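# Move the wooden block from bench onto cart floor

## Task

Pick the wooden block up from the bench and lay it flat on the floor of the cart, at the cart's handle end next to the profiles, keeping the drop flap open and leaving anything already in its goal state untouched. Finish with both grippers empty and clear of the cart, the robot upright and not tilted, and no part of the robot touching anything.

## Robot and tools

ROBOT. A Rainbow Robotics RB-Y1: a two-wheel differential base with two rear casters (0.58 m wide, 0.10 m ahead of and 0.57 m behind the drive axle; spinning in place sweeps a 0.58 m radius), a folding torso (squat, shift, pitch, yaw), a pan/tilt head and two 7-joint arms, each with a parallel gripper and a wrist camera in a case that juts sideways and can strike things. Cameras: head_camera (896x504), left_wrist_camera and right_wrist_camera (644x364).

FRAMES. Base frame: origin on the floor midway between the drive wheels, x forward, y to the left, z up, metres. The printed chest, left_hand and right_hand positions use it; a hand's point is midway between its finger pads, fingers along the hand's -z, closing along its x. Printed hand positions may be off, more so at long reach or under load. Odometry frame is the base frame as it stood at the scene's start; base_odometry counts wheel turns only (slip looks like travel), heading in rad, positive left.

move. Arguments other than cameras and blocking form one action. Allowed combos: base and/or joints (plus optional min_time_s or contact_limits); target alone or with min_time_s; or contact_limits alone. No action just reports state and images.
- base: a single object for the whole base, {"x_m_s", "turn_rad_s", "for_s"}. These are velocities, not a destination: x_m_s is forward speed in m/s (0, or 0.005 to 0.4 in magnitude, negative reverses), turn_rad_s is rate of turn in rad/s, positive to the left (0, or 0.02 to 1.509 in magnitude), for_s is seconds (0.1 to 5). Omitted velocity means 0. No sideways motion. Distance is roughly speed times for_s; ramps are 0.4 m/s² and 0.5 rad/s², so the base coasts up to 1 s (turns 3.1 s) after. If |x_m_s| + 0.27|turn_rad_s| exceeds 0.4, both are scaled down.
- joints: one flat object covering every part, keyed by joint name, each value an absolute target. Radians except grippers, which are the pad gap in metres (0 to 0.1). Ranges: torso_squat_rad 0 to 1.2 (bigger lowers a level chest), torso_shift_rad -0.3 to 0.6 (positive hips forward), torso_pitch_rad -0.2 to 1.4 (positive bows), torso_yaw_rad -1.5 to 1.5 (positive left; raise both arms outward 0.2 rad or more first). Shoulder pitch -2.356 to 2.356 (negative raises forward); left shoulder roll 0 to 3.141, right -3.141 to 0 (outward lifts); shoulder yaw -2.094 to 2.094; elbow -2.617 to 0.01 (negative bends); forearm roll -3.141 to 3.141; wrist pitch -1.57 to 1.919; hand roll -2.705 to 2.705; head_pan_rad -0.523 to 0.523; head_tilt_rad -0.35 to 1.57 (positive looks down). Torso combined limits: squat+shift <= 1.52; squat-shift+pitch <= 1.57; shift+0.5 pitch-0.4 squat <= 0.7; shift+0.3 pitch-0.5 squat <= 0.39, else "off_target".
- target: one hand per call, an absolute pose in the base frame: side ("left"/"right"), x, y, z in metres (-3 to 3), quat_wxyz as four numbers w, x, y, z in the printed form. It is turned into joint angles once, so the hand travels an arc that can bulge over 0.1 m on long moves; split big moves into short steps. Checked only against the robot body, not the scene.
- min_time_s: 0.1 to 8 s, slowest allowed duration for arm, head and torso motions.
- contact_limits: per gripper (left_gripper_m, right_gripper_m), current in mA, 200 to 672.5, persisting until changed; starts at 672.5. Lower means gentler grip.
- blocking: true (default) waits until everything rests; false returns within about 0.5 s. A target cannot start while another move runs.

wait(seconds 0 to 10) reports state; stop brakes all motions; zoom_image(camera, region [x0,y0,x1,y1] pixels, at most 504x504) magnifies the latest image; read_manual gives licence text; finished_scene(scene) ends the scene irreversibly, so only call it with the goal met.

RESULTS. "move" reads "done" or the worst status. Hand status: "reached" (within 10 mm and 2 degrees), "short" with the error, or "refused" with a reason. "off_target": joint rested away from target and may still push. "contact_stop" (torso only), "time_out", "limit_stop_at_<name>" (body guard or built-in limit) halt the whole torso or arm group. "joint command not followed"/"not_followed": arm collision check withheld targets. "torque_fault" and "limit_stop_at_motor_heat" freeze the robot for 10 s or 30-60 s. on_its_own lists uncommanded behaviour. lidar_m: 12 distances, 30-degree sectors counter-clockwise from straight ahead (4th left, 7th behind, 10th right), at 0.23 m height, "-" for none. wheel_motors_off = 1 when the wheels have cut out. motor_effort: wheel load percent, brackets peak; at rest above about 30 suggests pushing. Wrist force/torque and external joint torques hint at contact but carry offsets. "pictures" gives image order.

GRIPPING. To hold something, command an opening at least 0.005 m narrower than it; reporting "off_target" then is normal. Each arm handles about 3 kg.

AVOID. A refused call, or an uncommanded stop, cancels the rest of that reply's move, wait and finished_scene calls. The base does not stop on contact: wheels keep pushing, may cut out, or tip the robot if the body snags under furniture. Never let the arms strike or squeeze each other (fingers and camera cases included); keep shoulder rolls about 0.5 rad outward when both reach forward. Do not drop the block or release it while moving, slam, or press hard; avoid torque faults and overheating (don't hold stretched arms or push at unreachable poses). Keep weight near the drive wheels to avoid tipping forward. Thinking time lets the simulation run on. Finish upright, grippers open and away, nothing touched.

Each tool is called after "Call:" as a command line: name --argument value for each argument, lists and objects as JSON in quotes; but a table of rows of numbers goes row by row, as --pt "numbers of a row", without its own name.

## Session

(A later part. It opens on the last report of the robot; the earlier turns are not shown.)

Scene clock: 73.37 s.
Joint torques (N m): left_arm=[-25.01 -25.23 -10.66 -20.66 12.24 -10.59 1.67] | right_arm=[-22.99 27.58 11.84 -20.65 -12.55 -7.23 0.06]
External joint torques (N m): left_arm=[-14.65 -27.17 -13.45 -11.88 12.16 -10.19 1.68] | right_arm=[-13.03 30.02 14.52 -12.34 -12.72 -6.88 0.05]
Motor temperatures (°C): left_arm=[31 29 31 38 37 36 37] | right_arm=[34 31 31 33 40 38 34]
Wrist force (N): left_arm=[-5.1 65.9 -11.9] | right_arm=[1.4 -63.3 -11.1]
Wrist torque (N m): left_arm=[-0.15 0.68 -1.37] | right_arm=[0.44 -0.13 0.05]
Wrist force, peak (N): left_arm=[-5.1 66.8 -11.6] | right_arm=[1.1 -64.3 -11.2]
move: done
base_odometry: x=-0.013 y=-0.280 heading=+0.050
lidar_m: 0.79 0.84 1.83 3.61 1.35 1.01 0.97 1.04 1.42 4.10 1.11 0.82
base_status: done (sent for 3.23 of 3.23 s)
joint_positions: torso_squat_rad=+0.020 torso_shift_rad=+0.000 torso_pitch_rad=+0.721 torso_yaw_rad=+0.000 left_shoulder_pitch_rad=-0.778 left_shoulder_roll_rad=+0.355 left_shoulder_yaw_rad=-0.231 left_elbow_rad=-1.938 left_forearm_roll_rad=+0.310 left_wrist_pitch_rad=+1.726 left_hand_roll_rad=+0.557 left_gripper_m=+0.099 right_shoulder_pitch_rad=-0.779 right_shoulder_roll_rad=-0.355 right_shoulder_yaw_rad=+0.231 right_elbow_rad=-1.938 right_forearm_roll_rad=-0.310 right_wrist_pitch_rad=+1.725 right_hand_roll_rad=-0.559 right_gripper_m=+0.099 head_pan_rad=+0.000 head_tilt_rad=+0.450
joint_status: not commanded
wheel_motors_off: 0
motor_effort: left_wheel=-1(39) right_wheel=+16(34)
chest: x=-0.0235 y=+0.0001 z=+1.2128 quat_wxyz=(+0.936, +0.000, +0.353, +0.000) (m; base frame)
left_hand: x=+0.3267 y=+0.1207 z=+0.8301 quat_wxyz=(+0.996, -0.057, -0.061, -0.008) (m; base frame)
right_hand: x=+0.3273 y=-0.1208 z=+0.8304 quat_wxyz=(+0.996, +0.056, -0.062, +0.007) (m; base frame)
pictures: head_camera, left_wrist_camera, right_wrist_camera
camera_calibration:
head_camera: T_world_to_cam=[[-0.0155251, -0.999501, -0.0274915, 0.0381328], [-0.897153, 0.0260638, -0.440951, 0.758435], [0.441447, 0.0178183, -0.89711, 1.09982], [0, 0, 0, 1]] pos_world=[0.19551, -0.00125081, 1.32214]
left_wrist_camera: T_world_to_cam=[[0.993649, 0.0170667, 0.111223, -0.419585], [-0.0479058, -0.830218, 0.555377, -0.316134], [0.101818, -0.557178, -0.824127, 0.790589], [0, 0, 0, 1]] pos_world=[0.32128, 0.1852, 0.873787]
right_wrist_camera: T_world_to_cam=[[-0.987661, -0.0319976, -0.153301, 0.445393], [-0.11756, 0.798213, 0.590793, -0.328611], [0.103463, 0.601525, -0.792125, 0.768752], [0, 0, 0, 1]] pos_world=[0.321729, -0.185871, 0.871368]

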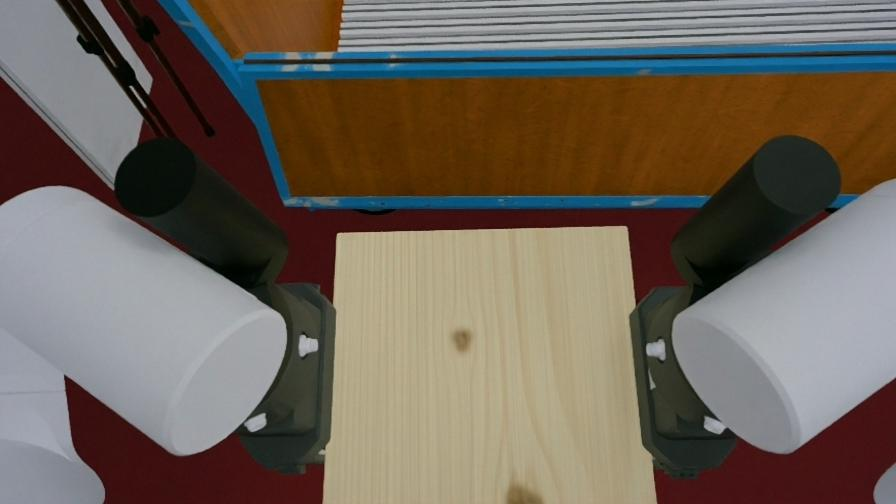

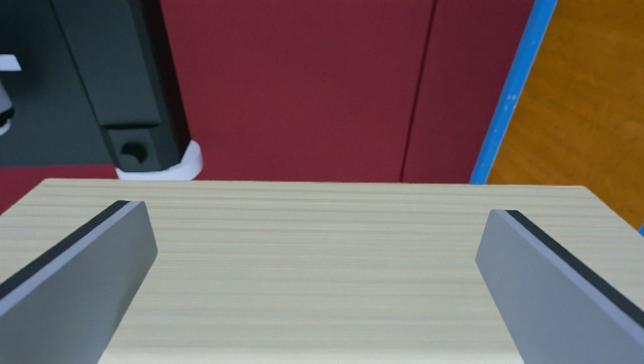

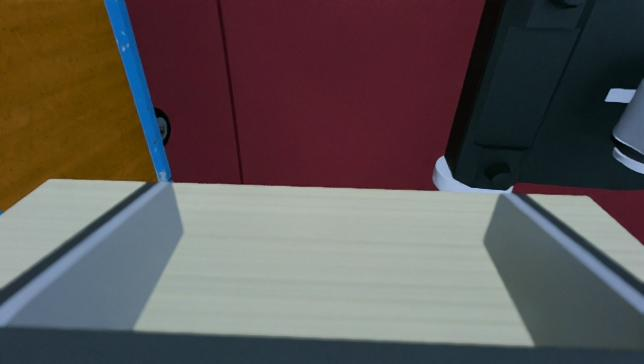

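Call:
move --base '{"turn_rad_s":0.1,"for_s":0.13}' --cameras '[]'

Call:
move --base '{"x_m_s":0.2,"for_s":2.87}' --cameras '["head_camera","left_wrist_camera","right_wrist_camera"]'

Scene clock: 77.40 s.
Joint torques (N m): left_arm=[-24.88 -24.99 -10.6 -20.58 12.19 -10.65 1.68] | right_arm=[-22.62 27.87 12.18 -20.75 -12.53 -7.25 0.09]
External joint torques (N m): left_arm=[-14.52 -26.93 -13.38 -11.79 12.11 -10.25 1.69] | right_arm=[-12.65 30.31 14.86 -12.43 -12.7 -6.9 0.09]
Motor temperatures (°C): left_arm=[31 29 31 38 38 36 37] | right_arm=[34 31 32 33 41 38 34]
Wrist force (N): left_arm=[-5.3 66.5 -10.6] | right_arm=[1.8 -62.8 -10.7]
Wrist torque (N m): left_arm=[-0.27 0.60 -1.34] | right_arm=[0.37 -0.07 0.05]
Wrist force, peak (N): left_arm=[-5.3 66.9 -12.3] | right_arm=[0.5 -64.4 -10.5]
move: done
base_odometry: x=-0.014 y=-0.280 heading=+0.058
lidar_m: 0.79 0.84 1.83 3.49 1.34 0.99 0.96 1.02 1.44 4.25 1.11 0.82
base_status: done (sent for 0.13 of 0.13 s)
joint_positions: torso_squat_rad=+0.020 torso_shift_rad=+0.000 torso_pitch_rad=+0.721 torso_yaw_rad=+0.000 left_shoulder_pitch_rad=-0.778 left_shoulder_roll_rad=+0.355 left_shoulder_yaw_rad=-0.231 left_elbow_rad=-1.938 left_forearm_roll_rad=+0.310 left_wrist_pitch_rad=+1.726 left_hand_roll_rad=+0.557 left_gripper_m=+0.099 right_shoulder_pitch_rad=-0.779 right_shoulder_roll_rad=-0.355 right_shoulder_yaw_rad=+0.231 right_elbow_rad=-1.938 right_forearm_roll_rad=-0.310 right_wrist_pitch_rad=+1.725 right_hand_roll_rad=-0.559 right_gripper_m=+0.099 head_pan_rad=+0.000 head_tilt_rad=+0.450
joint_status: not commanded
wheel_motors_off: 0
motor_effort: left_wheel=-2(19) right_wheel=+21(33)
chest: x=-0.0235 y=+0.0001 z=+1.2128 quat_wxyz=(+0.936, +0.000, +0.353, +0.000) (m; base frame)
left_hand: x=+0.3267 y=+0.1207 z=+0.8301 quat_wxyz=(+0.996, -0.057, -0.061, -0.008) (m; base frame)
right_hand: x=+0.3273 y=-0.1208 z=+0.8304 quat_wxyz=(+0.996, +0.056, -0.062, +0.007) (m; base frame)
pictures: none
No camera images: "cameras" was empty.

Scene clock: 81.13 s.
Joint torques (N m): left_arm=[-24.9 -25.33 -10.21 -20.71 12.24 -10.62 1.68] | right_arm=[-22.49 28.04 12.12 -20.55 -12.58 -7.11 0.1]
External joint torques (N m): left_arm=[-14.53 -27.27 -12.99 -11.92 12.16 -10.21 1.68] | right_arm=[-12.52 30.48 14.79 -12.24 -12.76 -6.76 0.09]
Motor temperatures (°C): left_arm=[32 29 31 38 38 36 37] | right_arm=[35 32 32 33 41 38 34]
Wrist force (N): left_arm=[-5.5 65.1 -11.4] | right_arm=[1.2 -63.7 -10.7]
Wrist torque (N m): left_arm=[-0.07 0.63 -1.32] | right_arm=[0.50 -0.18 0.02]
Wrist force, peak (N): left_arm=[-5.1 66.7 -12.5] | right_arm=[1.1 -63.7 -11.0]
move: done
base_odometry: x=+0.559 y=-0.247 heading=+0.058
lidar_m: 0.21 0.24 0.34 4.44 2.15 1.60 1.54 1.63 2.28 0.83 0.33 0.23
base_status: done (sent for 2.87 of 2.87 s)
joint_positions: torso_squat_rad=+0.020 torso_shift_rad=+0.000 torso_pitch_rad=+0.721 torso_yaw_rad=+0.000 left_shoulder_pitch_rad=-0.778 left_shoulder_roll_rad=+0.355 left_shoulder_yaw_rad=-0.231 left_elbow_rad=-1.938 left_forearm_roll_rad=+0.310 left_wrist_pitch_rad=+1.725 left_hand_roll_rad=+0.557 left_gripper_m=+0.099 right_shoulder_pitch_rad=-0.779 right_shoulder_roll_rad=-0.355 right_shoulder_yaw_rad=+0.231 right_elbow_rad=-1.938 right_forearm_roll_rad=-0.310 right_wrist_pitch_rad=+1.725 right_hand_roll_rad=-0.559 right_gripper_m=+0.099 head_pan_rad=+0.000 head_tilt_rad=+0.450
joint_status: not commanded
wheel_motors_off: 0
motor_effort: left_wheel=+5(34) right_wheel=-4(46)
chest: x=-0.0236 y=+0.0001 z=+1.2128 quat_wxyz=(+0.936, +0.000, +0.353, +0.000) (m; base frame)
left_hand: x=+0.3267 y=+0.1207 z=+0.8301 quat_wxyz=(+0.996, -0.057, -0.061, -0.008) (m; base frame)
right_hand: x=+0.3273 y=-0.1208 z=+0.8304 quat_wxyz=(+0.996, +0.056, -0.062, +0.007) (m; base frame)
pictures: head_camera, left_wrist_camera, right_wrist_camera
camera_calibration:
head_camera: T_world_to_cam=[[-0.0155215, -0.999502, -0.0274898, 0.0381298], [-0.897153, 0.0260597, -0.440951, 0.758435], [0.441447, 0.0178183, -0.89711, 1.09982], [0, 0, 0, 1]] pos_world=[0.19551, -0.00125083, 1.32214]
left_wrist_camera: T_world_to_cam=[[0.993649, 0.0170667, 0.111223, -0.419585], [-0.0479058, -0.830218, 0.555377, -0.316134], [0.101818, -0.557178, -0.824127, 0.790589], [0, 0, 0, 1]] pos_world=[0.32128, 0.1852, 0.873787]
right_wrist_camera: T_world_to_cam=[[-0.987661, -0.0319976, -0.153301, 0.445393], [-0.11756, 0.798213, 0.590793, -0.328611], [0.103463, 0.601525, -0.792125, 0.768752], [0, 0, 0, 1]] pos_world=[0.321729, -0.185871, 0.871368]

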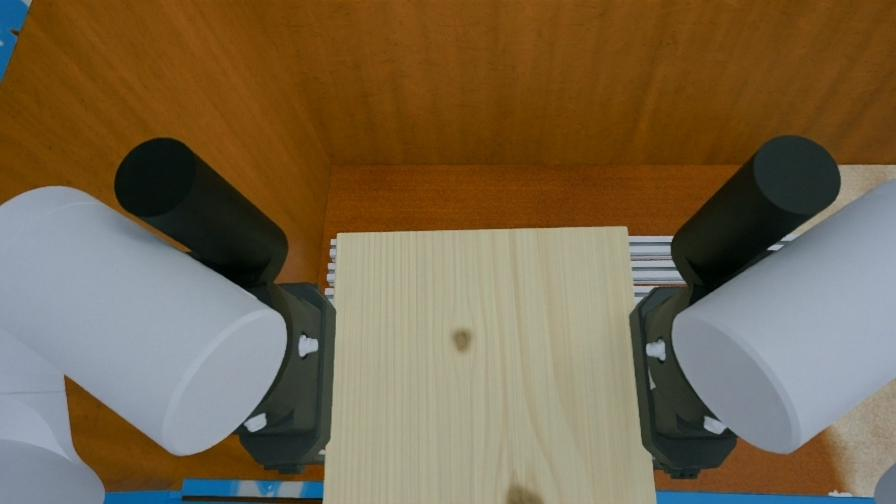

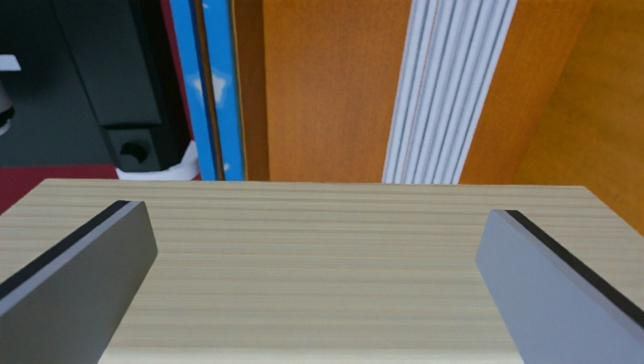

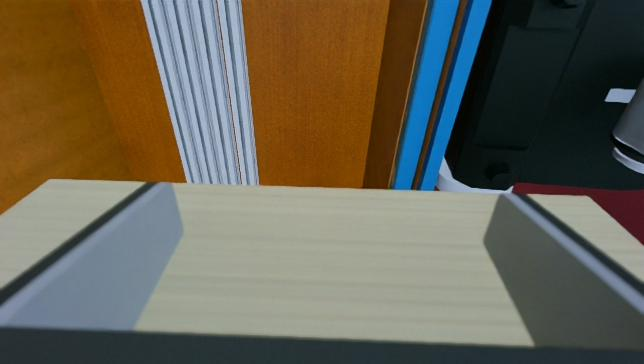

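Call:
move --base '{"x_m_s":0.05,"for_s":0.27}' --cameras '[]'

Call:
move --joints '{"torso_squat_rad":0.3,"torso_shift_rad":0.1,"torso_pitch_rad":0.8}' --min_time_s 2 --cameras '["left_wrist_camera","right_wrist_camera"]'

Call:
move --joints '{"torso_squat_rad":0.6,"torso_shift_rad":0.15,"torso_pitch_rad":0.8}' --min_time_s 2

Scene clock: 84.23 s.
Joint torques (N m): left_arm=[-24.98 -25.21 -10.49 -20.59 12.24 -10.7 1.56] | right_arm=[-22.68 27.46 12.18 -20.73 -12.57 -7.19 0.01]
External joint torques (N m): left_arm=[-14.61 -27.15 -13.27 -11.8 12.16 -10.29 1.57] | right_arm=[-12.72 29.9 14.85 -12.42 -12.74 -6.85 0]
Motor temperatures (°C): left_arm=[32 29 31 38 38 36 37] | right_arm=[35 32 32 34 42 39 34]
Wrist force (N): left_arm=[-5.1 66.2 -11.3] | right_arm=[0.9 -62.9 -11.2]
Wrist torque (N m): left_arm=[-0.22 0.65 -1.35] | right_arm=[0.40 -0.16 0.05]
Wrist force, peak (N): left_arm=[-5.4 66.4 -12.2] | right_arm=[1.7 -63.9 -10.9]
move: done
base_odometry: x=+0.572 y=-0.246 heading=+0.059
lidar_m: 0.21 0.22 0.31 4.40 2.16 1.60 1.55 1.65 2.30 0.76 0.30 0.22
base_status: done (sent for 0.27 of 0.27 s)
joint_positions: torso_squat_rad=+0.020 torso_shift_rad=+0.000 torso_pitch_rad=+0.721 torso_yaw_rad=+0.000 left_shoulder_pitch_rad=-0.778 left_shoulder_roll_rad=+0.355 left_shoulder_yaw_rad=-0.231 left_elbow_rad=-1.938 left_forearm_roll_rad=+0.310 left_wrist_pitch_rad=+1.726 left_hand_roll_rad=+0.557 left_gripper_m=+0.099 right_shoulder_pitch_rad=-0.779 right_shoulder_roll_rad=-0.355 right_shoulder_yaw_rad=+0.231 right_elbow_rad=-1.938 right_forearm_roll_rad=-0.310 right_wrist_pitch_rad=+1.725 right_hand_roll_rad=-0.559 right_gripper_m=+0.099 head_pan_rad=+0.000 head_tilt_rad=+0.450
joint_status: not commanded
wheel_motors_off: 0
motor_effort: left_wheel=+4(28) right_wheel=-3(17)
chest: x=-0.0236 y=+0.0001 z=+1.2128 quat_wxyz=(+0.936, +0.000, +0.353, +0.000) (m; base frame)
left_hand: x=+0.3267 y=+0.1207 z=+0.8302 quat_wxyz=(+0.996, -0.057, -0.061, -0.008) (m; base frame)
right_hand: x=+0.3273 y=-0.1208 z=+0.8304 quat_wxyz=(+0.996, +0.056, -0.062, +0.007) (m; base frame)
pictures: none
No camera images: "cameras" was empty.

Scene clock: 86.53 s.
Joint torques (N m): left_arm=[-23.88 -25.43 -10.92 -20.88 12.35 -10.54 1.66] | right_arm=[-21.16 28.17 12.66 -20.8 -12.65 -7.03 0.09]
External joint torques (N m): left_arm=[-14.89 -27.01 -13.28 -12.05 12.18 -10.27 1.66] | right_arm=[-12.58 30.25 14.95 -12.45 -12.75 -6.82 0.09]
Motor temperatures (°C): left_arm=[32 29 31 38 38 36 37] | right_arm=[35 32 32 34 42 39 34]
Wrist force (N): left_arm=[-3.8 66.2 -11.8] | right_arm=[2.4 -63.6 -10.6]
Wrist torque (N m): left_arm=[-0.16 0.58 -1.40] | right_arm=[0.43 -0.13 0.08]
Wrist force, peak (N): left_arm=[-4.3 66.9 -12.3] | right_arm=[2.4 -64.0 -11.4]
move: done
base_odometry: x=+0.572 y=-0.246 heading=+0.059
lidar_m: 0.20 0.23 0.32 4.41 2.16 1.61 1.55 1.65 2.30 0.75 0.30 0.22
base_status: not commanded
joint_positions: torso_squat_rad=+0.300 torso_shift_rad=+0.100 torso_pitch_rad=+0.801 torso_yaw_rad=+0.000 left_shoulder_pitch_rad=-0.778 left_shoulder_roll_rad=+0.355 left_shoulder_yaw_rad=-0.231 left_elbow_rad=-1.938 left_forearm_roll_rad=+0.310 left_wrist_pitch_rad=+1.726 left_hand_roll_rad=+0.557 left_gripper_m=+0.099 right_shoulder_pitch_rad=-0.779 right_shoulder_roll_rad=-0.355 right_shoulder_yaw_rad=+0.231 right_elbow_rad=-1.938 right_forearm_roll_rad=-0.310 right_wrist_pitch_rad=+1.725 right_hand_roll_rad=-0.559 right_gripper_m=+0.099 head_pan_rad=+0.000 head_tilt_rad=+0.450
joint_status: all done
wheel_motors_off: 0
motor_effort: left_wheel=+2(5) right_wheel=-5(6)
chest: x=+0.0611 y=+0.0001 z=+1.1613 quat_wxyz=(+0.921, +0.000, +0.390, +0.000) (m; base frame)
left_hand: x=+0.3797 y=+0.1207 z=+0.7519 quat_wxyz=(+0.998, -0.057, -0.021, -0.006) (m; base frame)
right_hand: x=+0.3803 y=-0.1208 z=+0.7521 quat_wxyz=(+0.998, +0.057, -0.022, +0.004) (m; base frame)
pictures: left_wrist_camera, right_wrist_camera
camera_calibration:
left_wrist_camera: T_world_to_cam=[[0.999359, 0.0170533, 0.0314678, -0.405793], [-0.00338529, -0.830218, 0.557428, -0.288596], [0.0356311, -0.557178, -0.829628, 0.74999], [0, 0, 0, 1]] pos_world=[0.377833, 0.1852, 0.795854]
right_wrist_camera: T_world_to_cam=[[-0.996756, -0.0319449, -0.0738725, 0.429505], [-0.0699241, 0.79821, 0.598307, -0.299896], [0.0398529, 0.601532, -0.797854, 0.729755], [0, 0, 0, 1]] pos_world=[0.378059, -0.18587, 0.793396]

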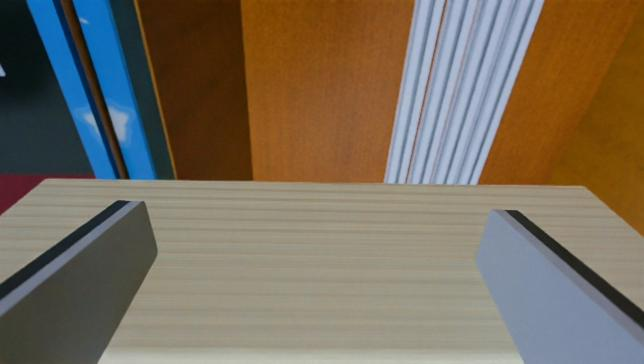

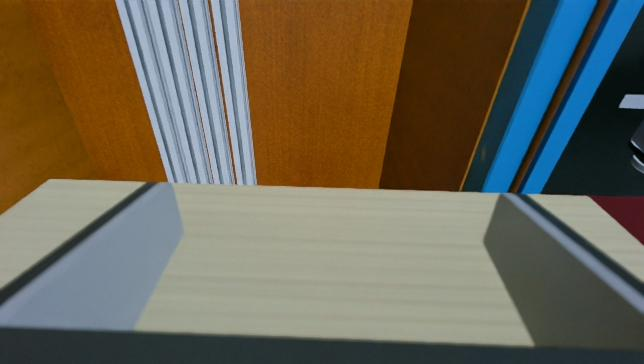

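Scene clock: 88.83 s.
Joint torques (N m): left_arm=[-23.79 -25.36 -11.2 -20.74 12.25 -10.55 1.67] | right_arm=[-21.37 27.74 12.45 -20.69 -12.71 -6.91 0.02]
External joint torques (N m): left_arm=[-14.8 -26.95 -13.56 -11.91 12.08 -10.28 1.67] | right_arm=[-12.79 29.82 14.75 -12.35 -12.81 -6.7 0.01]
Motor temperatures (°C): left_arm=[32 29 31 38 38 36 37] | right_arm=[35 32 32 34 42 39 34]
Wrist force (N): left_arm=[-3.2 66.0 -11.6] | right_arm=[2.7 -63.7 -10.8]
Wrist torque (N m): left_arm=[-0.19 0.70 -1.40] | right_arm=[0.42 -0.11 0.02]
Wrist force, peak (N): left_arm=[-3.5 67.0 -12.2] | right_arm=[2.4 -63.9 -11.7]
move: done
base_odometry: x=+0.572 y=-0.246 heading=+0.058
lidar_m: 0.20 0.22 0.31 4.38 2.17 1.61 1.56 1.64 2.30 0.78 0.30 0.22
base_status: not commanded
joint_positions: torso_squat_rad=+0.600 torso_shift_rad=+0.150 torso_pitch_rad=+0.801 torso_yaw_rad=+0.000 left_shoulder_pitch_rad=-0.778 left_shoulder_roll_rad=+0.355 left_shoulder_yaw_rad=-0.231 left_elbow_rad=-1.938 left_forearm_roll_rad=+0.310 left_wrist_pitch_rad=+1.726 left_hand_roll_rad=+0.557 left_gripper_m=+0.099 right_shoulder_pitch_rad=-0.779 right_shoulder_roll_rad=-0.355 right_shoulder_yaw_rad=+0.231 right_elbow_rad=-1.938 right_forearm_roll_rad=-0.310 right_wrist_pitch_rad=+1.725 right_hand_roll_rad=-0.559 right_gripper_m=+0.099 head_pan_rad=+0.000 head_tilt_rad=+0.450
joint_status: all done
wheel_motors_off: 0
motor_effort: left_wheel=+2(6) right_wheel=-4(5)
chest: x=+0.0806 y=+0.0001 z=+1.0672 quat_wxyz=(+0.921, +0.000, +0.390, +0.000) (m; base frame)
left_hand: x=+0.3993 y=+0.1207 z=+0.6578 quat_wxyz=(+0.998, -0.057, -0.021, -0.006) (m; base frame)
right_hand: x=+0.3998 y=-0.1208 z=+0.6580 quat_wxyz=(+0.998, +0.057, -0.022, +0.004) (m; base frame)
pictures: head_camera, left_wrist_camera, right_wrist_camera
camera_calibration:
head_camera: T_world_to_cam=[[-0.0176656, -0.999502, -0.0261602, 0.0344976], [-0.929505, 0.0260572, -0.367887, 0.712381], [0.368385, 0.0178171, -0.929503, 0.963595], [0, 0, 0, 1]] pos_world=[0.307798, -0.00125083, 1.15864]
left_wrist_camera: T_world_to_cam=[[0.999356, 0.0171098, 0.0315501, -0.422386], [-0.00338421, -0.830218, 0.557428, -0.236076], [0.035731, -0.557176, -0.829626, 0.671185], [0, 0, 0, 1]] pos_world=[0.397333, 0.1852, 0.701754]
right_wrist_camera: T_world_to_cam=[[-0.996745, -0.0319658, -0.0740114, 0.44208], [-0.070024, 0.798211, 0.598294, -0.242182], [0.0399518, 0.601529, -0.797851, 0.653858], [0, 0, 0, 1]] pos_world=[0.39756, -0.185871, 0.699296]

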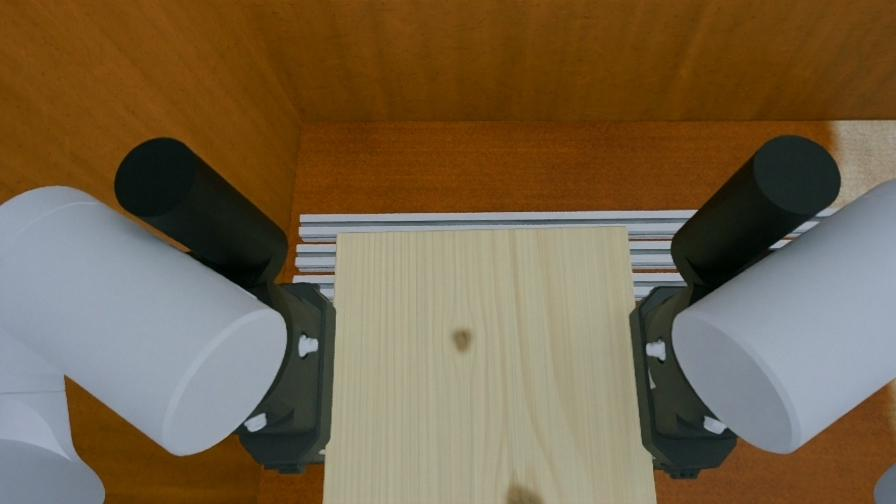

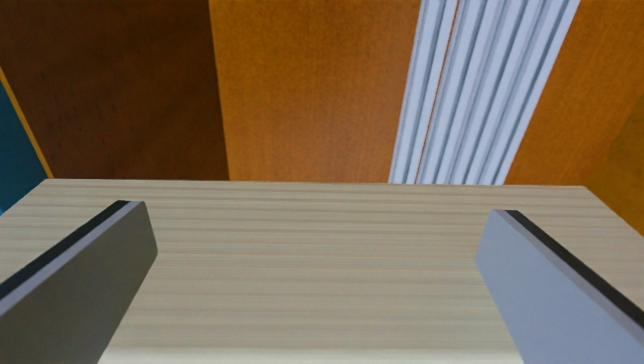

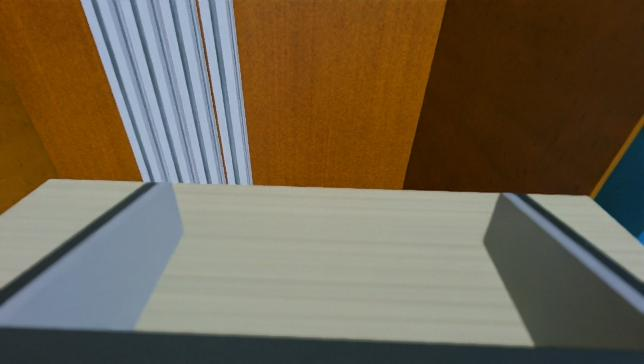

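Call:
move --joints '{"left_shoulder_pitch_rad":-0.757,"left_shoulder_roll_rad":0.329,"left_shoulder_yaw_rad":-0.254,"left_elbow_rad":-1.794,"left_forearm_roll_rad":0.281,"left_wrist_pitch_rad":1.560,"left_hand_roll_rad":0.5195,"right_shoulder_pitch_rad":-0.757,"right_shoulder_roll_rad":-0.329,"right_shoulder_yaw_rad":0.254,"right_elbow_rad":-1.794,"right_forearm_roll_rad":-0.281,"right_wrist_pitch_rad":1.560,"right_hand_roll_rad":-0.5195}' --min_time_s 1.5 --cameras '["left_wrist_camera"]'

Scene clock: 98.83 s.
Joint torques (N m): left_arm=[-11.96 -27.46 -13.85 -15.2 14.29 -4.38 2.69] | right_arm=[-11.87 31.86 13.02 -17.22 -13.43 -3.48 -2.6]
External joint torques (N m): left_arm=[-3.27 -28.81 -15.98 -6.26 14.12 -4.1 2.7] | right_arm=[-3.63 33.71 15.11 -8.8 -13.53 -3.27 -2.6]
Motor temperatures (°C): left_arm=[32 29 31 39 39 36 37] | right_arm=[35 32 32 34 43 39 34]
Wrist force (N): left_arm=[15.4 57.6 -8.5] | right_arm=[13.7 -58.7 -10.7]
Wrist torque (N m): left_arm=[-0.06 0.20 -2.91] | right_arm=[0.37 -0.10 2.89]
Wrist force, peak (N): left_arm=[-6.7 75.5 -10.3] | right_arm=[5.2 -72.6 -10.0]
move: done
base_odometry: x=+0.572 y=-0.246 heading=+0.058
lidar_m: 0.21 0.21 0.31 4.39 2.17 1.61 1.55 1.65 2.31 0.75 0.31 0.21
base_status: not commanded
joint_positions: torso_squat_rad=+0.600 torso_shift_rad=+0.150 torso_pitch_rad=+0.801 torso_yaw_rad=+0.000 left_shoulder_pitch_rad=-0.756 left_shoulder_roll_rad=+0.336 left_shoulder_yaw_rad=-0.250 left_elbow_rad=-1.792 left_forearm_roll_rad=+0.277 left_wrist_pitch_rad=+1.561 left_hand_roll_rad=+0.519 left_gripper_m=+0.099 right_shoulder_pitch_rad=-0.756 right_shoulder_roll_rad=-0.337 right_shoulder_yaw_rad=+0.250 right_elbow_rad=-1.792 right_forearm_roll_rad=-0.278 right_wrist_pitch_rad=+1.561 right_hand_roll_rad=-0.519 right_gripper_m=+0.099 head_pan_rad=+0.000 head_tilt_rad=+0.450
joint_status: all done
wheel_motors_off: 0
motor_effort: left_wheel=-9(9) right_wheel=-6(9)
chest: x=+0.0807 y=+0.0001 z=+1.0672 quat_wxyz=(+0.921, +0.000, +0.390, +0.000) (m; base frame)
left_hand: x=+0.3979 y=+0.1203 z=+0.6149 quat_wxyz=(+0.998, -0.057, -0.025, -0.006) (m; base frame)
right_hand: x=+0.3979 y=-0.1208 z=+0.6147 quat_wxyz=(+0.998, +0.057, -0.024, +0.006) (m; base frame)
pictures: left_wrist_camera
camera_calibration:
left_wrist_camera: T_world_to_cam=[[0.99914, 0.0170748, 0.037772, -0.423436], [-0.00693276, -0.829553, 0.558385, -0.211709], [0.0408682, -0.558167, -0.828722, 0.632952], [0, 0, 0, 1]] pos_world=[0.395737, 0.184899, 0.65875]

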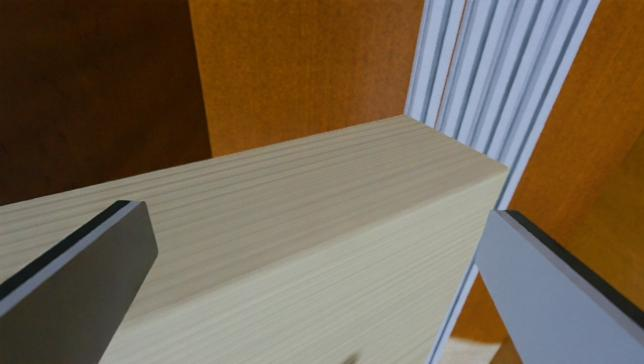

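Call:
move --joints '{"torso_squat_rad":0.48,"torso_shift_rad":0.15,"torso_pitch_rad":0.8}' --min_time_s 1.5

Scene clock: 104.80 s.
Joint torques (N m): left_arm=[-9.03 -0.72 1.64 -9.1 0.43 -0.84 0.32] | right_arm=[-9.86 0.65 -1.02 -9.72 -0.26 -0.45 -0.38]
External joint torques (N m): left_arm=[-0.32 -1.89 -0.43 -0.14 0.24 -0.55 0.32] | right_arm=[-1.6 2.31 0.99 -1.28 -0.34 -0.22 -0.38]
Motor temperatures (°C): left_arm=[32 29 32 39 39 36 37] | right_arm=[35 32 32 34 43 38 34]
Wrist force (N): left_arm=[0.6 2.1 -7.7] | right_arm=[-1.1 0.9 -4.8]
Wrist torque (N m): left_arm=[-0.34 0.18 0.13] | right_arm=[-0.12 0.03 -0.09]
Wrist force, peak (N): left_arm=[14.3 59.3 -9.0] | right_arm=[13.8 -58.7 -10.0]
move: done
base_odometry: x=+0.572 y=-0.246 heading=+0.058
lidar_m: 0.21 0.23 0.31 4.40 2.17 1.61 1.55 1.65 2.28 0.76 0.29 0.22
base_status: not commanded
joint_positions: torso_squat_rad=+0.480 torso_shift_rad=+0.150 torso_pitch_rad=+0.800 torso_yaw_rad=+0.000 left_shoulder_pitch_rad=-0.757 left_shoulder_roll_rad=+0.329 left_shoulder_yaw_rad=-0.254 left_elbow_rad=-1.794 left_forearm_roll_rad=+0.281 left_wrist_pitch_rad=+1.560 left_hand_roll_rad=+0.519 left_gripper_m=+0.099 right_shoulder_pitch_rad=-0.757 right_shoulder_roll_rad=-0.329 right_shoulder_yaw_rad=+0.254 right_elbow_rad=-1.794 right_forearm_roll_rad=-0.281 right_wrist_pitch_rad=+1.560 right_hand_roll_rad=-0.519 right_gripper_m=+0.099 head_pan_rad=+0.000 head_tilt_rad=+0.450
joint_status: all done
wheel_motors_off: 0
motor_effort: left_wheel=+1(9) right_wheel=+1(9)
chest: x=+0.0868 y=+0.0001 z=+1.1100 quat_wxyz=(+0.921, +0.000, +0.389, +0.000) (m; base frame)
left_hand: x=+0.4030 y=+0.1149 z=+0.6585 quat_wxyz=(+0.998, -0.063, -0.024, -0.007) (m; base frame)
right_hand: x=+0.4029 y=-0.1150 z=+0.6584 quat_wxyz=(+0.998, +0.063, -0.024, +0.007) (m; base frame)
pictures: head_camera, left_wrist_camera, right_wrist_camera
camera_calibration:
head_camera: T_world_to_cam=[[-0.0176497, -0.999502, -0.0261764, 0.0357428], [-0.929225, 0.026062, -0.368594, 0.734537], [0.369092, 0.0178182, -0.929222, 1.00079], [0, 0, 0, 1]] pos_world=[0.313797, -0.00125082, 1.20164]
left_wrist_camera: T_world_to_cam=[[0.999236, 0.0140206, 0.0364772, -0.428844], [-0.00916406, -0.823326, 0.567495, -0.24632], [0.0379892, -0.567395, -0.822569, 0.664062], [0, 0, 0, 1]] pos_world=[0.401032, 0.179996, 0.701666]
right_wrist_camera: T_world_to_cam=[[-0.996275, -0.0369001, -0.07794, 0.447199], [-0.0768133, 0.790511, 0.607611, -0.251121], [0.0391915, 0.611335, -0.790401, 0.64719], [0, 0, 0, 1]] pos_world=[0.400879, -0.180634, 0.698979]

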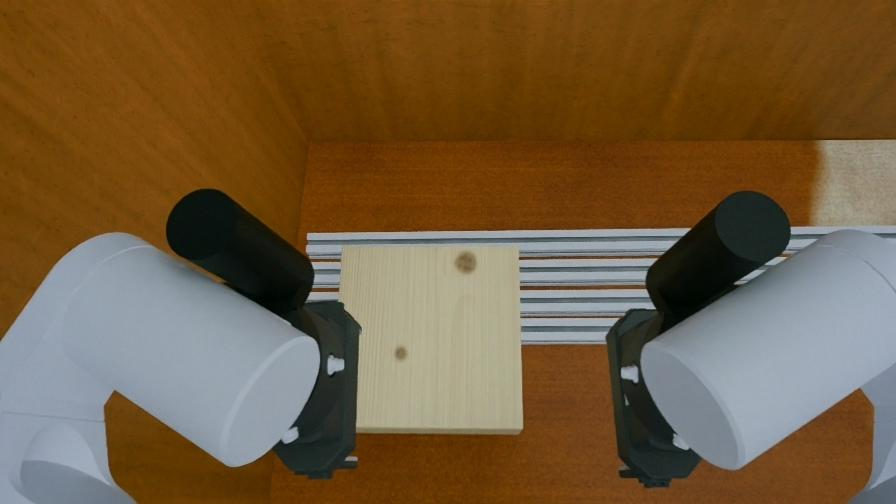

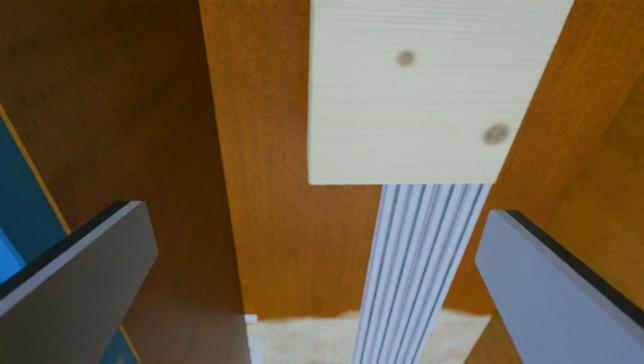

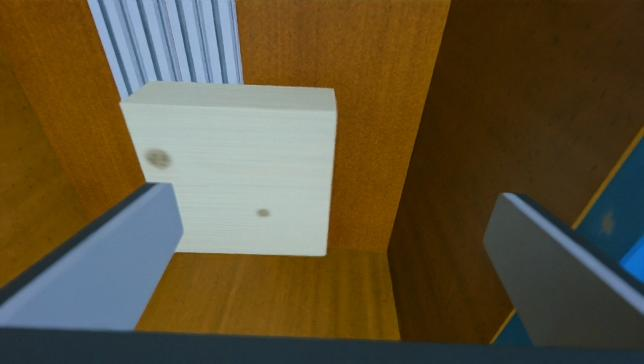

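Call:
move --joints '{"torso_squat_rad":0.3,"torso_shift_rad":0.1,"torso_pitch_rad":0.8,"left_shoulder_roll_rad":0.5,"right_shoulder_roll_rad":-0.5}' --min_time_s 1.5

Call:
zoom_image --camera "head_camera" --region '[250, 150, 750, 504]'

Scene clock: 119.80 s.
Joint torques (N m): left_arm=[-8.96 4.05 5.27 -8.37 -0.13 -0.5 0.29] | right_arm=[-9.37 -6.64 -2.93 -8.77 0.08 -0.1 -0.27]
External joint torques (N m): left_arm=[-0.27 -0.42 1.49 0.06 0.01 -0.31 0.29] | right_arm=[-1.12 -1.7 0.72 -0.83 -0.31 0.03 -0.27]
Motor temperatures (°C): left_arm=[31 29 31 38 37 34 37] | right_arm=[34 31 31 33 39 38 34]
Wrist force (N): left_arm=[0.0 0.9 -7.5] | right_arm=[-0.6 1.8 -5.6]
Wrist torque (N m): left_arm=[-0.26 0.11 0.10] | right_arm=[-0.18 0.06 -0.08]
Wrist force, peak (N): left_arm=[0.7 2.0 -8.4] | right_arm=[-1.2 1.9 -5.9]
move: done
base_odometry: x=+0.572 y=-0.246 heading=+0.058
lidar_m: 0.21 0.22 0.31 4.40 2.15 1.60 1.55 1.65 2.29 0.76 0.30 0.22
base_status: not commanded
joint_positions: torso_squat_rad=+0.300 torso_shift_rad=+0.100 torso_pitch_rad=+0.800 torso_yaw_rad=+0.000 left_shoulder_pitch_rad=-0.757 left_shoulder_roll_rad=+0.500 left_shoulder_yaw_rad=-0.254 left_elbow_rad=-1.794 left_forearm_roll_rad=+0.281 left_wrist_pitch_rad=+1.560 left_hand_roll_rad=+0.519 left_gripper_m=+0.099 right_shoulder_pitch_rad=-0.757 right_shoulder_roll_rad=-0.500 right_shoulder_yaw_rad=+0.254 right_elbow_rad=-1.794 right_forearm_roll_rad=-0.281 right_wrist_pitch_rad=+1.560 right_hand_roll_rad=-0.519 right_gripper_m=+0.099 head_pan_rad=+0.000 head_tilt_rad=+0.450
joint_status: all done
wheel_motors_off: 0
motor_effort: left_wheel=+3(4) right_wheel=+1(5)
chest: x=+0.0607 y=+0.0000 z=+1.1615 quat_wxyz=(+0.921, +0.000, +0.389, +0.000) (m; base frame)
left_hand: x=+0.3964 y=+0.1955 z=+0.7101 quat_wxyz=(+0.999, +0.020, -0.043, -0.017) (m; base frame)
right_hand: x=+0.3964 y=-0.1956 z=+0.7101 quat_wxyz=(+0.999, -0.020, -0.043, +0.017) (m; base frame)
pictures: head_camera, left_wrist_camera, right_wrist_camera
camera_calibration:
head_camera: T_world_to_cam=[[-0.017647, -0.999502, -0.0261766, 0.0366315], [-0.929191, 0.0260612, -0.368681, 0.729459], [0.369179, 0.017817, -0.929187, 1.05817], [0, 0, 0, 1]] pos_world=[0.287797, -0.00125082, 1.25314]
left_wrist_camera: T_world_to_cam=[[0.996989, -0.00818394, 0.0771111, -0.448943], [-0.0401706, -0.905091, 0.423317, -0.0786448], [0.0663281, -0.42514, -0.902694, 0.770266], [0, 0, 0, 1]] pos_world=[0.393342, 0.252616, 0.763225]
right_wrist_camera: T_world_to_cam=[[-0.991858, -0.0647283, -0.109671, 0.457182], [-0.108834, 0.878025, 0.466077, -0.089059], [0.0661256, 0.474218, -0.877921, 0.762102], [0, 0, 0, 1]] pos_world=[0.393372, -0.253614, 0.760713]

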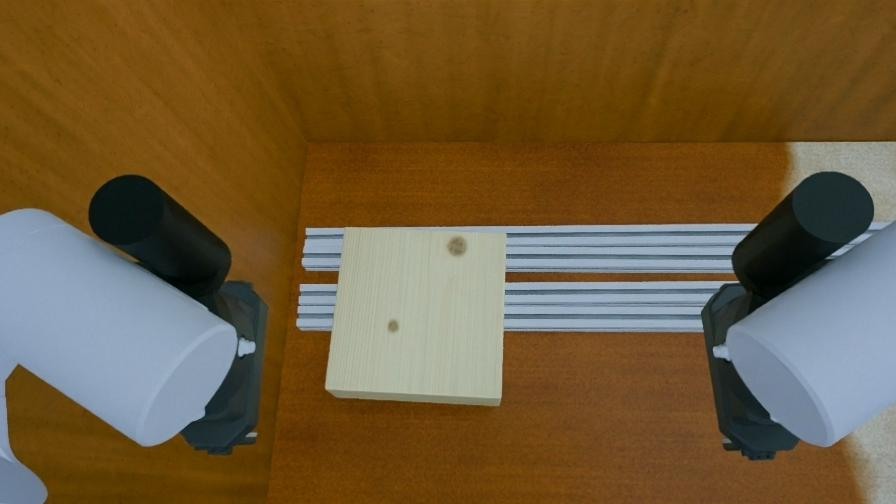

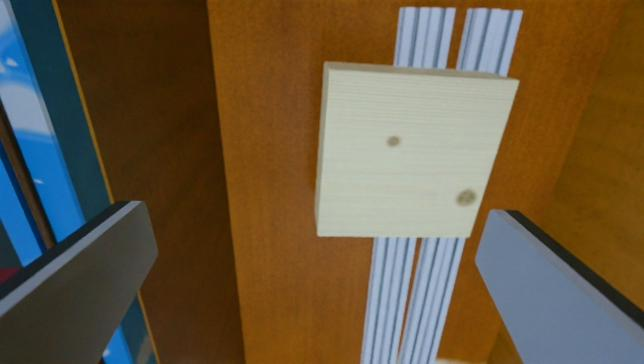

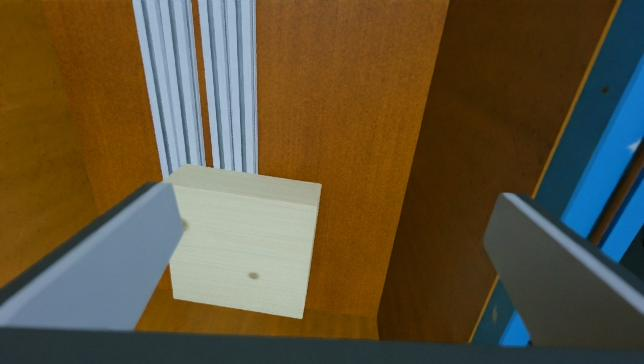

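Scaled by 1.008 from the camera's 896x504 image, which has a finer 1280x720 frame.

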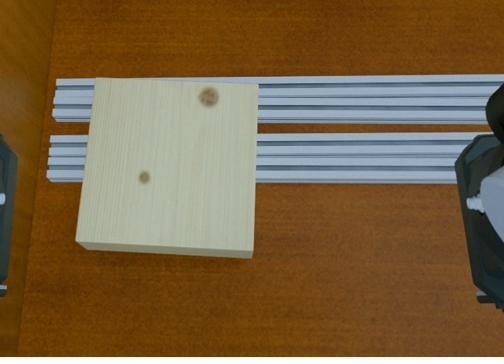

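Call:
move --joints '{"torso_squat_rad":0.02,"torso_shift_rad":0.0,"torso_pitch_rad":0.5}' --min_time_s 2 --cameras '[]'

Call:
move --base '{"x_m_s":0.06,"for_s":0.47}' --joints '{"left_shoulder_pitch_rad":0.1,"left_shoulder_roll_rad":0.6,"left_shoulder_yaw_rad":0.0,"left_elbow_rad":-2.2,"left_forearm_roll_rad":0.0,"left_wrist_pitch_rad":0.0,"left_hand_roll_rad":0.0}' --min_time_s 2 --cameras '["head_camera"]'

Call:
zoom_image --camera "head_camera" --region '[200, 150, 700, 504]'

Scene clock: 153.40 s.
Joint torques (N m): left_arm=[-13.04 5.09 6.63 -8.34 -0.3 -0.97 0.28] | right_arm=[-14.21 -7.35 -4.07 -8.88 0.39 -0.55 -0.37]
External joint torques (N m): left_arm=[0.94 -0.61 1.35 -0.06 0.13 -0.29 0.3] | right_arm=[-0.64 -1.19 0.93 -1.04 -0.27 0.06 -0.39]
Motor temperatures (°C): left_arm=[31 28 31 37 35 33 37] | right_arm=[34 31 31 32 37 37 34]
Wrist force (N): left_arm=[-1.4 0.8 -7.5] | right_arm=[-2.6 2.2 -5.1]
Wrist torque (N m): left_arm=[-0.25 0.07 0.15] | right_arm=[-0.22 -0.06 -0.12]
Wrist force, peak (N): left_arm=[-0.4 0.9 -8.4] | right_arm=[-0.7 1.5 -6.5]
move: done
base_odometry: x=+0.572 y=-0.246 heading=+0.058
lidar_m: 0.20 0.22 0.32 4.39 2.15 1.61 1.56 1.64 2.31 0.76 0.29 0.21
base_status: not commanded
joint_positions: torso_squat_rad=+0.020 torso_shift_rad=+0.000 torso_pitch_rad=+0.500 torso_yaw_rad=+0.000 left_shoulder_pitch_rad=-0.757 left_shoulder_roll_rad=+0.500 left_shoulder_yaw_rad=-0.254 left_elbow_rad=-1.794 left_forearm_roll_rad=+0.281 left_wrist_pitch_rad=+1.560 left_hand_roll_rad=+0.519 left_gripper_m=+0.099 right_shoulder_pitch_rad=-0.757 right_shoulder_roll_rad=-0.500 right_shoulder_yaw_rad=+0.254 right_elbow_rad=-1.794 right_forearm_roll_rad=-0.281 right_wrist_pitch_rad=+1.560 right_hand_roll_rad=-0.519 right_gripper_m=+0.099 head_pan_rad=+0.000 head_tilt_rad=+0.450
joint_status: all done
wheel_motors_off: 0
motor_effort: left_wheel=+2(3) right_wheel=-2(4)
chest: x=-0.0797 y=+0.0000 z=+1.2519 quat_wxyz=(+0.969, +0.000, +0.247, +0.000) (m; base frame)
left_hand: x=+0.3746 y=+0.1955 z=+0.9200 quat_wxyz=(+0.981, +0.022, -0.192, -0.014) (m; base frame)
right_hand: x=+0.3745 y=-0.1955 z=+0.9200 quat_wxyz=(+0.981, -0.022, -0.192, +0.013) (m; base frame)
pictures: none
No camera images: "cameras" was empty.

Scene clock: 155.70 s.
Joint torques (N m): left_arm=[-1.39 5.58 7.04 -9.33 0 -1.93 -0.16] | right_arm=[-13.88 -7.13 -4.07 -8.69 0.36 -0.47 -0.18]
External joint torques (N m): left_arm=[0.12 -0.71 1.66 0.01 -0.07 -0.18 -0.12] | right_arm=[-0.32 -0.97 0.92 -0.84 -0.3 0.14 -0.2]
Motor temperatures (°C): left_arm=[31 28 31 37 35 33 37] | right_arm=[34 30 31 32 37 37 34]
Wrist force (N): left_arm=[-4.3 -1.8 -2.3] | right_arm=[-2.6 2.0 -4.6]
Wrist torque (N m): left_arm=[-0.04 -0.06 0.16] | right_arm=[-0.21 -0.08 -0.07]
Wrist force, peak (N): left_arm=[-2.6 1.1 -7.5] | right_arm=[-2.7 2.8 -5.5]
move: done
base_odometry: x=+0.600 y=-0.244 heading=+0.059
lidar_m: 0.17 0.19 0.28 1.57 2.19 1.64 1.58 1.68 2.34 0.67 0.26 0.19
base_status: done (sent for 0.47 of 0.47 s)
joint_positions: torso_squat_rad=+0.020 torso_shift_rad=+0.000 torso_pitch_rad=+0.500 torso_yaw_rad=+0.000 left_shoulder_pitch_rad=+0.100 left_shoulder_roll_rad=+0.600 left_shoulder_yaw_rad=+0.000 left_elbow_rad=-2.200 left_forearm_roll_rad=+0.000 left_wrist_pitch_rad=+0.000 left_hand_roll_rad=+0.000 left_gripper_m=+0.099 right_shoulder_pitch_rad=-0.757 right_shoulder_roll_rad=-0.500 right_shoulder_yaw_rad=+0.254 right_elbow_rad=-1.794 right_forearm_roll_rad=-0.281 right_wrist_pitch_rad=+1.560 right_hand_roll_rad=-0.519 right_gripper_m=+0.099 head_pan_rad=+0.000 head_tilt_rad=+0.450
joint_status: all done
wheel_motors_off: 0
motor_effort: left_wheel=+3(27) right_wheel=-3(21)
chest: x=-0.0797 y=+0.0001 z=+1.2519 quat_wxyz=(+0.969, +0.000, +0.247, +0.000) (m; base frame)
left_hand: x=+0.3183 y=+0.2434 z=+1.0647 quat_wxyz=(+0.667, +0.067, -0.684, -0.287) (m; base frame)
right_hand: x=+0.3745 y=-0.1955 z=+0.9200 quat_wxyz=(+0.981, -0.022, -0.192, +0.014) (m; base frame)
pictures: head_camera
camera_calibration:
head_camera: T_world_to_cam=[[-0.00912439, -0.999502, -0.0302231, 0.0422668], [-0.778767, 0.0260617, -0.626772, 0.96746], [0.627247, 0.0178178, -0.778617, 1.0261], [0, 0, 0, 1]] pos_world=[0.110196, -0.00125082, 1.40659]

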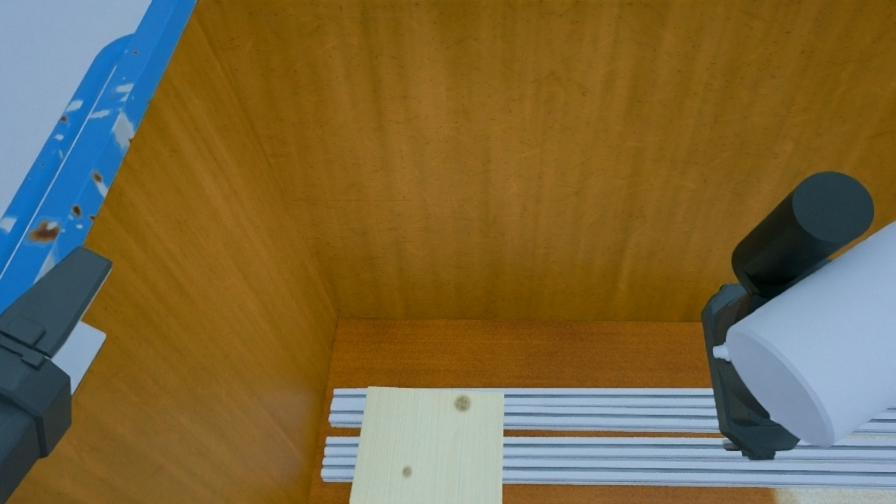

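Scaled by 1.008 from the camera's 896x504 image, which has a finer 1280x720 frame.

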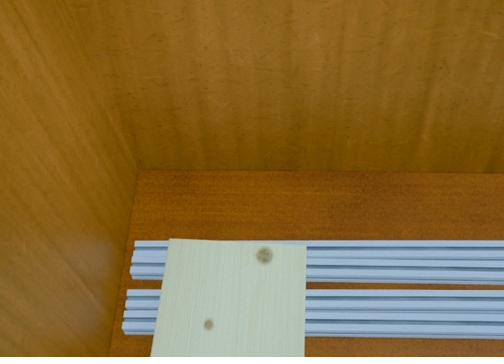

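Call:
move --joints '{"left_shoulder_pitch_rad":0.7,"left_shoulder_roll_rad":0.9,"left_shoulder_yaw_rad":0.0,"left_elbow_rad":-0.6,"right_shoulder_roll_rad":-0.9}' --min_time_s 2 --cameras '[]'

Call:
move --joints '{"torso_yaw_rad":0.9,"head_pan_rad":-0.523}' --min_time_s 2.5

Scene clock: 170.67 s.
Joint torques (N m): left_arm=[1.42 6.66 7.97 -7.25 -0.09 -1.52 -0.1] | right_arm=[-14.15 -6.38 -5.45 -8.19 0.59 -0.51 0.05]
External joint torques (N m): left_arm=[0.74 -0.85 1.94 0.89 -0.16 0.11 -0.06] | right_arm=[-0.6 0.52 -0.1 -0.52 -0.14 0.08 0.03]
External joint torques when the fault began: left_arm=[38.9 6.17 30.14 43.89 -0.42 16.94 -0.51]
Motor temperatures (°C): left_arm=[31 28 31 37 35 33 37] | right_arm=[34 30 31 32 36 37 34]
Wrist force (N): left_arm=[-4.0 -1.5 -3.6] | right_arm=[-2.7 2.2 -5.2]
Wrist torque (N m): left_arm=[-0.12 -0.10 0.12] | right_arm=[-0.21 -0.06 -0.07]
Wrist force, peak (N): left_arm=[97.8 -69.5 -37.1] | right_arm=[-5.4 6.0 -6.0]
move: torque_fault
TORQUE FAULT: left_elbow_rad reached its load limit. The robot stopped for 10 seconds, dropped its targets and accepts commands again. The stop added 8.8 s to the call.
base_odometry: x=+0.600 y=-0.244 heading=+0.059
lidar_m: 0.18 0.19 0.27 1.58 2.21 1.63 1.59 1.68 2.33 0.66 0.27 0.19
base_status: not commanded
joint_positions: torso_squat_rad=+0.020 torso_shift_rad=+0.000 torso_pitch_rad=+0.500 torso_yaw_rad=+0.000 left_shoulder_pitch_rad=+0.209 left_shoulder_roll_rad=+0.658 left_shoulder_yaw_rad=-0.003 left_elbow_rad=-1.994 left_forearm_roll_rad=+0.000 left_wrist_pitch_rad=-0.002 left_hand_roll_rad=+0.000 left_gripper_m=+0.099 right_shoulder_pitch_rad=-0.756 right_shoulder_roll_rad=-0.541 right_shoulder_yaw_rad=+0.254 right_elbow_rad=-1.794 right_forearm_roll_rad=-0.281 right_wrist_pitch_rad=+1.560 right_hand_roll_rad=-0.519 right_gripper_m=+0.099 head_pan_rad=+0.000 head_tilt_rad=+0.450
joint_status: left_shoulder_pitch_rad torque_fault (moved +0.109 of +0.600); left_shoulder_roll_rad torque_fault (moved +0.058 of +0.300); left_elbow_rad torque_fault (moved +0.206 of +1.600); right_shoulder_roll_rad torque_fault (moved -0.041 of -0.400); the others done
wheel_motors_off: 0
on_its_own: left_shoulder_pitch_rad is held at +0.209, not at your +0.700, since a torque_fault; left_shoulder_roll_rad is held at +0.658, not at your +0.900, since a torque_fault; left_elbow_rad is held at -1.994, not at your -0.600, since a torque_fault; right_shoulder_roll_rad is held at -0.541, not at your -0.900, since a torque_fault
motor_effort: left_wheel=+6(48) right_wheel=-6(21)
chest: x=-0.0797 y=+0.0001 z=+1.2519 quat_wxyz=(+0.969, +0.000, +0.247, +0.000) (m; base frame)
left_hand: x=+0.2744 y=+0.3163 z=+0.9490 quat_wxyz=(+0.761, +0.102, -0.563, -0.304) (m; base frame)
right_hand: x=+0.3783 y=-0.2150 z=+0.9232 quat_wxyz=(+0.980, -0.042, -0.196, +0.013) (m; base frame)
pictures: none
No camera images: "cameras" was empty.

not run: a stop that you did not command came earlier in this reply.

Call:
move --cameras '["all"]'

Scene clock: 179.00 s.
Joint torques (N m): left_arm=[1.17 6.28 7.89 -7.16 -0.2 -1.57 -0.06] | right_arm=[-14.14 -6.22 -5.47 -8.22 0.6 -0.37 -0.02]
External joint torques (N m): left_arm=[0.48 -1.23 1.86 0.98 -0.27 0.05 -0.03] | right_arm=[-0.59 0.69 -0.11 -0.55 -0.14 0.21 -0.04]
Motor temperatures (°C): left_arm=[31 28 31 37 35 33 37] | right_arm=[34 30 31 32 36 37 34]
Wrist force (N): left_arm=[-4.6 -1.7 -3.4] | right_arm=[-2.8 2.0 -5.1]
Wrist torque (N m): left_arm=[-0.11 -0.10 0.12] | right_arm=[-0.16 -0.07 -0.09]
Wrist force, peak (N): left_arm=[-4.9 -1.2 -4.8] | right_arm=[-3.2 2.8 -5.2]
base_odometry: x=+0.600 y=-0.244 heading=+0.059
lidar_m: 0.18 0.19 0.27 1.57 2.20 1.64 1.58 1.68 2.33 0.66 0.27 0.19
base_status: not commanded
joint_positions: torso_squat_rad=+0.020 torso_shift_rad=+0.000 torso_pitch_rad=+0.500 torso_yaw_rad=+0.000 left_shoulder_pitch_rad=+0.209 left_shoulder_roll_rad=+0.658 left_shoulder_yaw_rad=-0.003 left_elbow_rad=-1.994 left_forearm_roll_rad=+0.000 left_wrist_pitch_rad=-0.002 left_hand_roll_rad=+0.000 left_gripper_m=+0.099 right_shoulder_pitch_rad=-0.756 right_shoulder_roll_rad=-0.541 right_shoulder_yaw_rad=+0.254 right_elbow_rad=-1.794 right_forearm_roll_rad=-0.281 right_wrist_pitch_rad=+1.560 right_hand_roll_rad=-0.519 right_gripper_m=+0.099 head_pan_rad=+0.000 head_tilt_rad=+0.450
joint_status: left_shoulder_pitch_rad torque_fault (moved +0.109 of +0.600); left_shoulder_roll_rad torque_fault (moved +0.058 of +0.300); left_elbow_rad torque_fault (moved +0.206 of +1.600); right_shoulder_roll_rad torque_fault (moved -0.041 of -0.400); the others done
wheel_motors_off: 0
on_its_own: left_shoulder_pitch_rad is held at +0.209, not at your +0.700, since a torque_fault; left_shoulder_roll_rad is held at +0.658, not at your +0.900, since a torque_fault; left_elbow_rad is held at -1.994, not at your -0.600, since a torque_fault; right_shoulder_roll_rad is held at -0.541, not at your -0.900, since a torque_fault
motor_effort: left_wheel=+7(48) right_wheel=-6(21)
chest: x=-0.0797 y=+0.0001 z=+1.2519 quat_wxyz=(+0.969, +0.000, +0.247, +0.000) (m; base frame)
left_hand: x=+0.2744 y=+0.3163 z=+0.9490 quat_wxyz=(+0.761, +0.102, -0.563, -0.304) (m; base frame)
right_hand: x=+0.3783 y=-0.2150 z=+0.9232 quat_wxyz=(+0.980, -0.042, -0.196, +0.013) (m; base frame)
pictures: head_camera, left_wrist_camera, right_wrist_camera
camera_calibration:
head_camera: T_world_to_cam=[[-0.00912439, -0.999502, -0.0302231, 0.0422668], [-0.778767, 0.0260617, -0.626772, 0.96746], [0.627247, 0.0178178, -0.778617, 1.0261], [0, 0, 0, 1]] pos_world=[0.110196, -0.00125082, 1.40659]
left_wrist_camera: T_world_to_cam=[[0.197445, -0.558795, 0.805459, -0.642342], [-0.726338, -0.635189, -0.262619, 0.678509], [0.658368, -0.533182, -0.531289, 0.564642], [0, 0, 0, 1]] pos_world=[0.247911, 0.373101, 0.995557]
right_wrist_camera: T_world_to_cam=[[-0.912087, -0.0722199, -0.403586, 0.700862], [-0.237298, 0.89572, 0.375999, -0.0377009], [0.334345, 0.438714, -0.834112, 0.810068], [0, 0, 0, 1]] pos_world=[0.359458, -0.271003, 0.972721]

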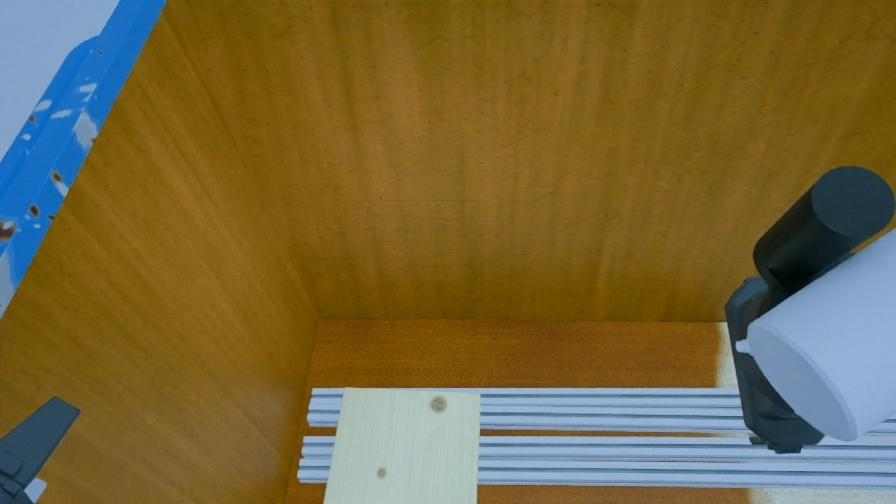

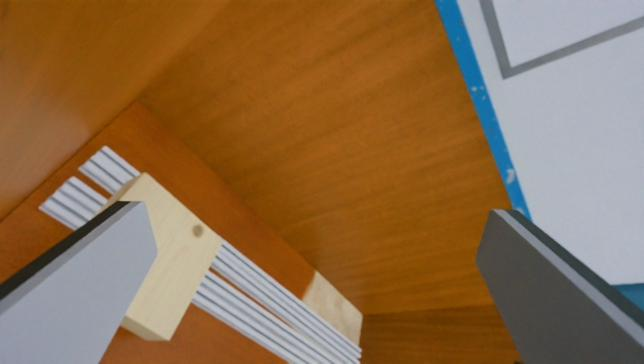

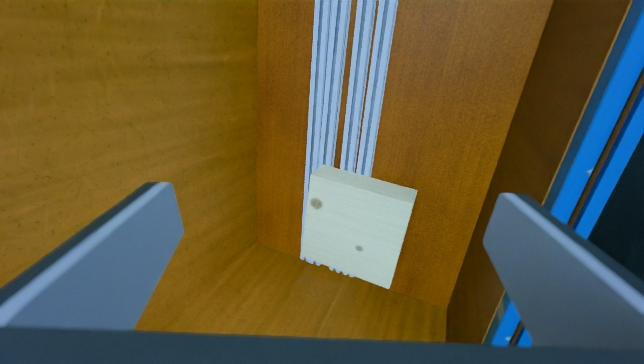

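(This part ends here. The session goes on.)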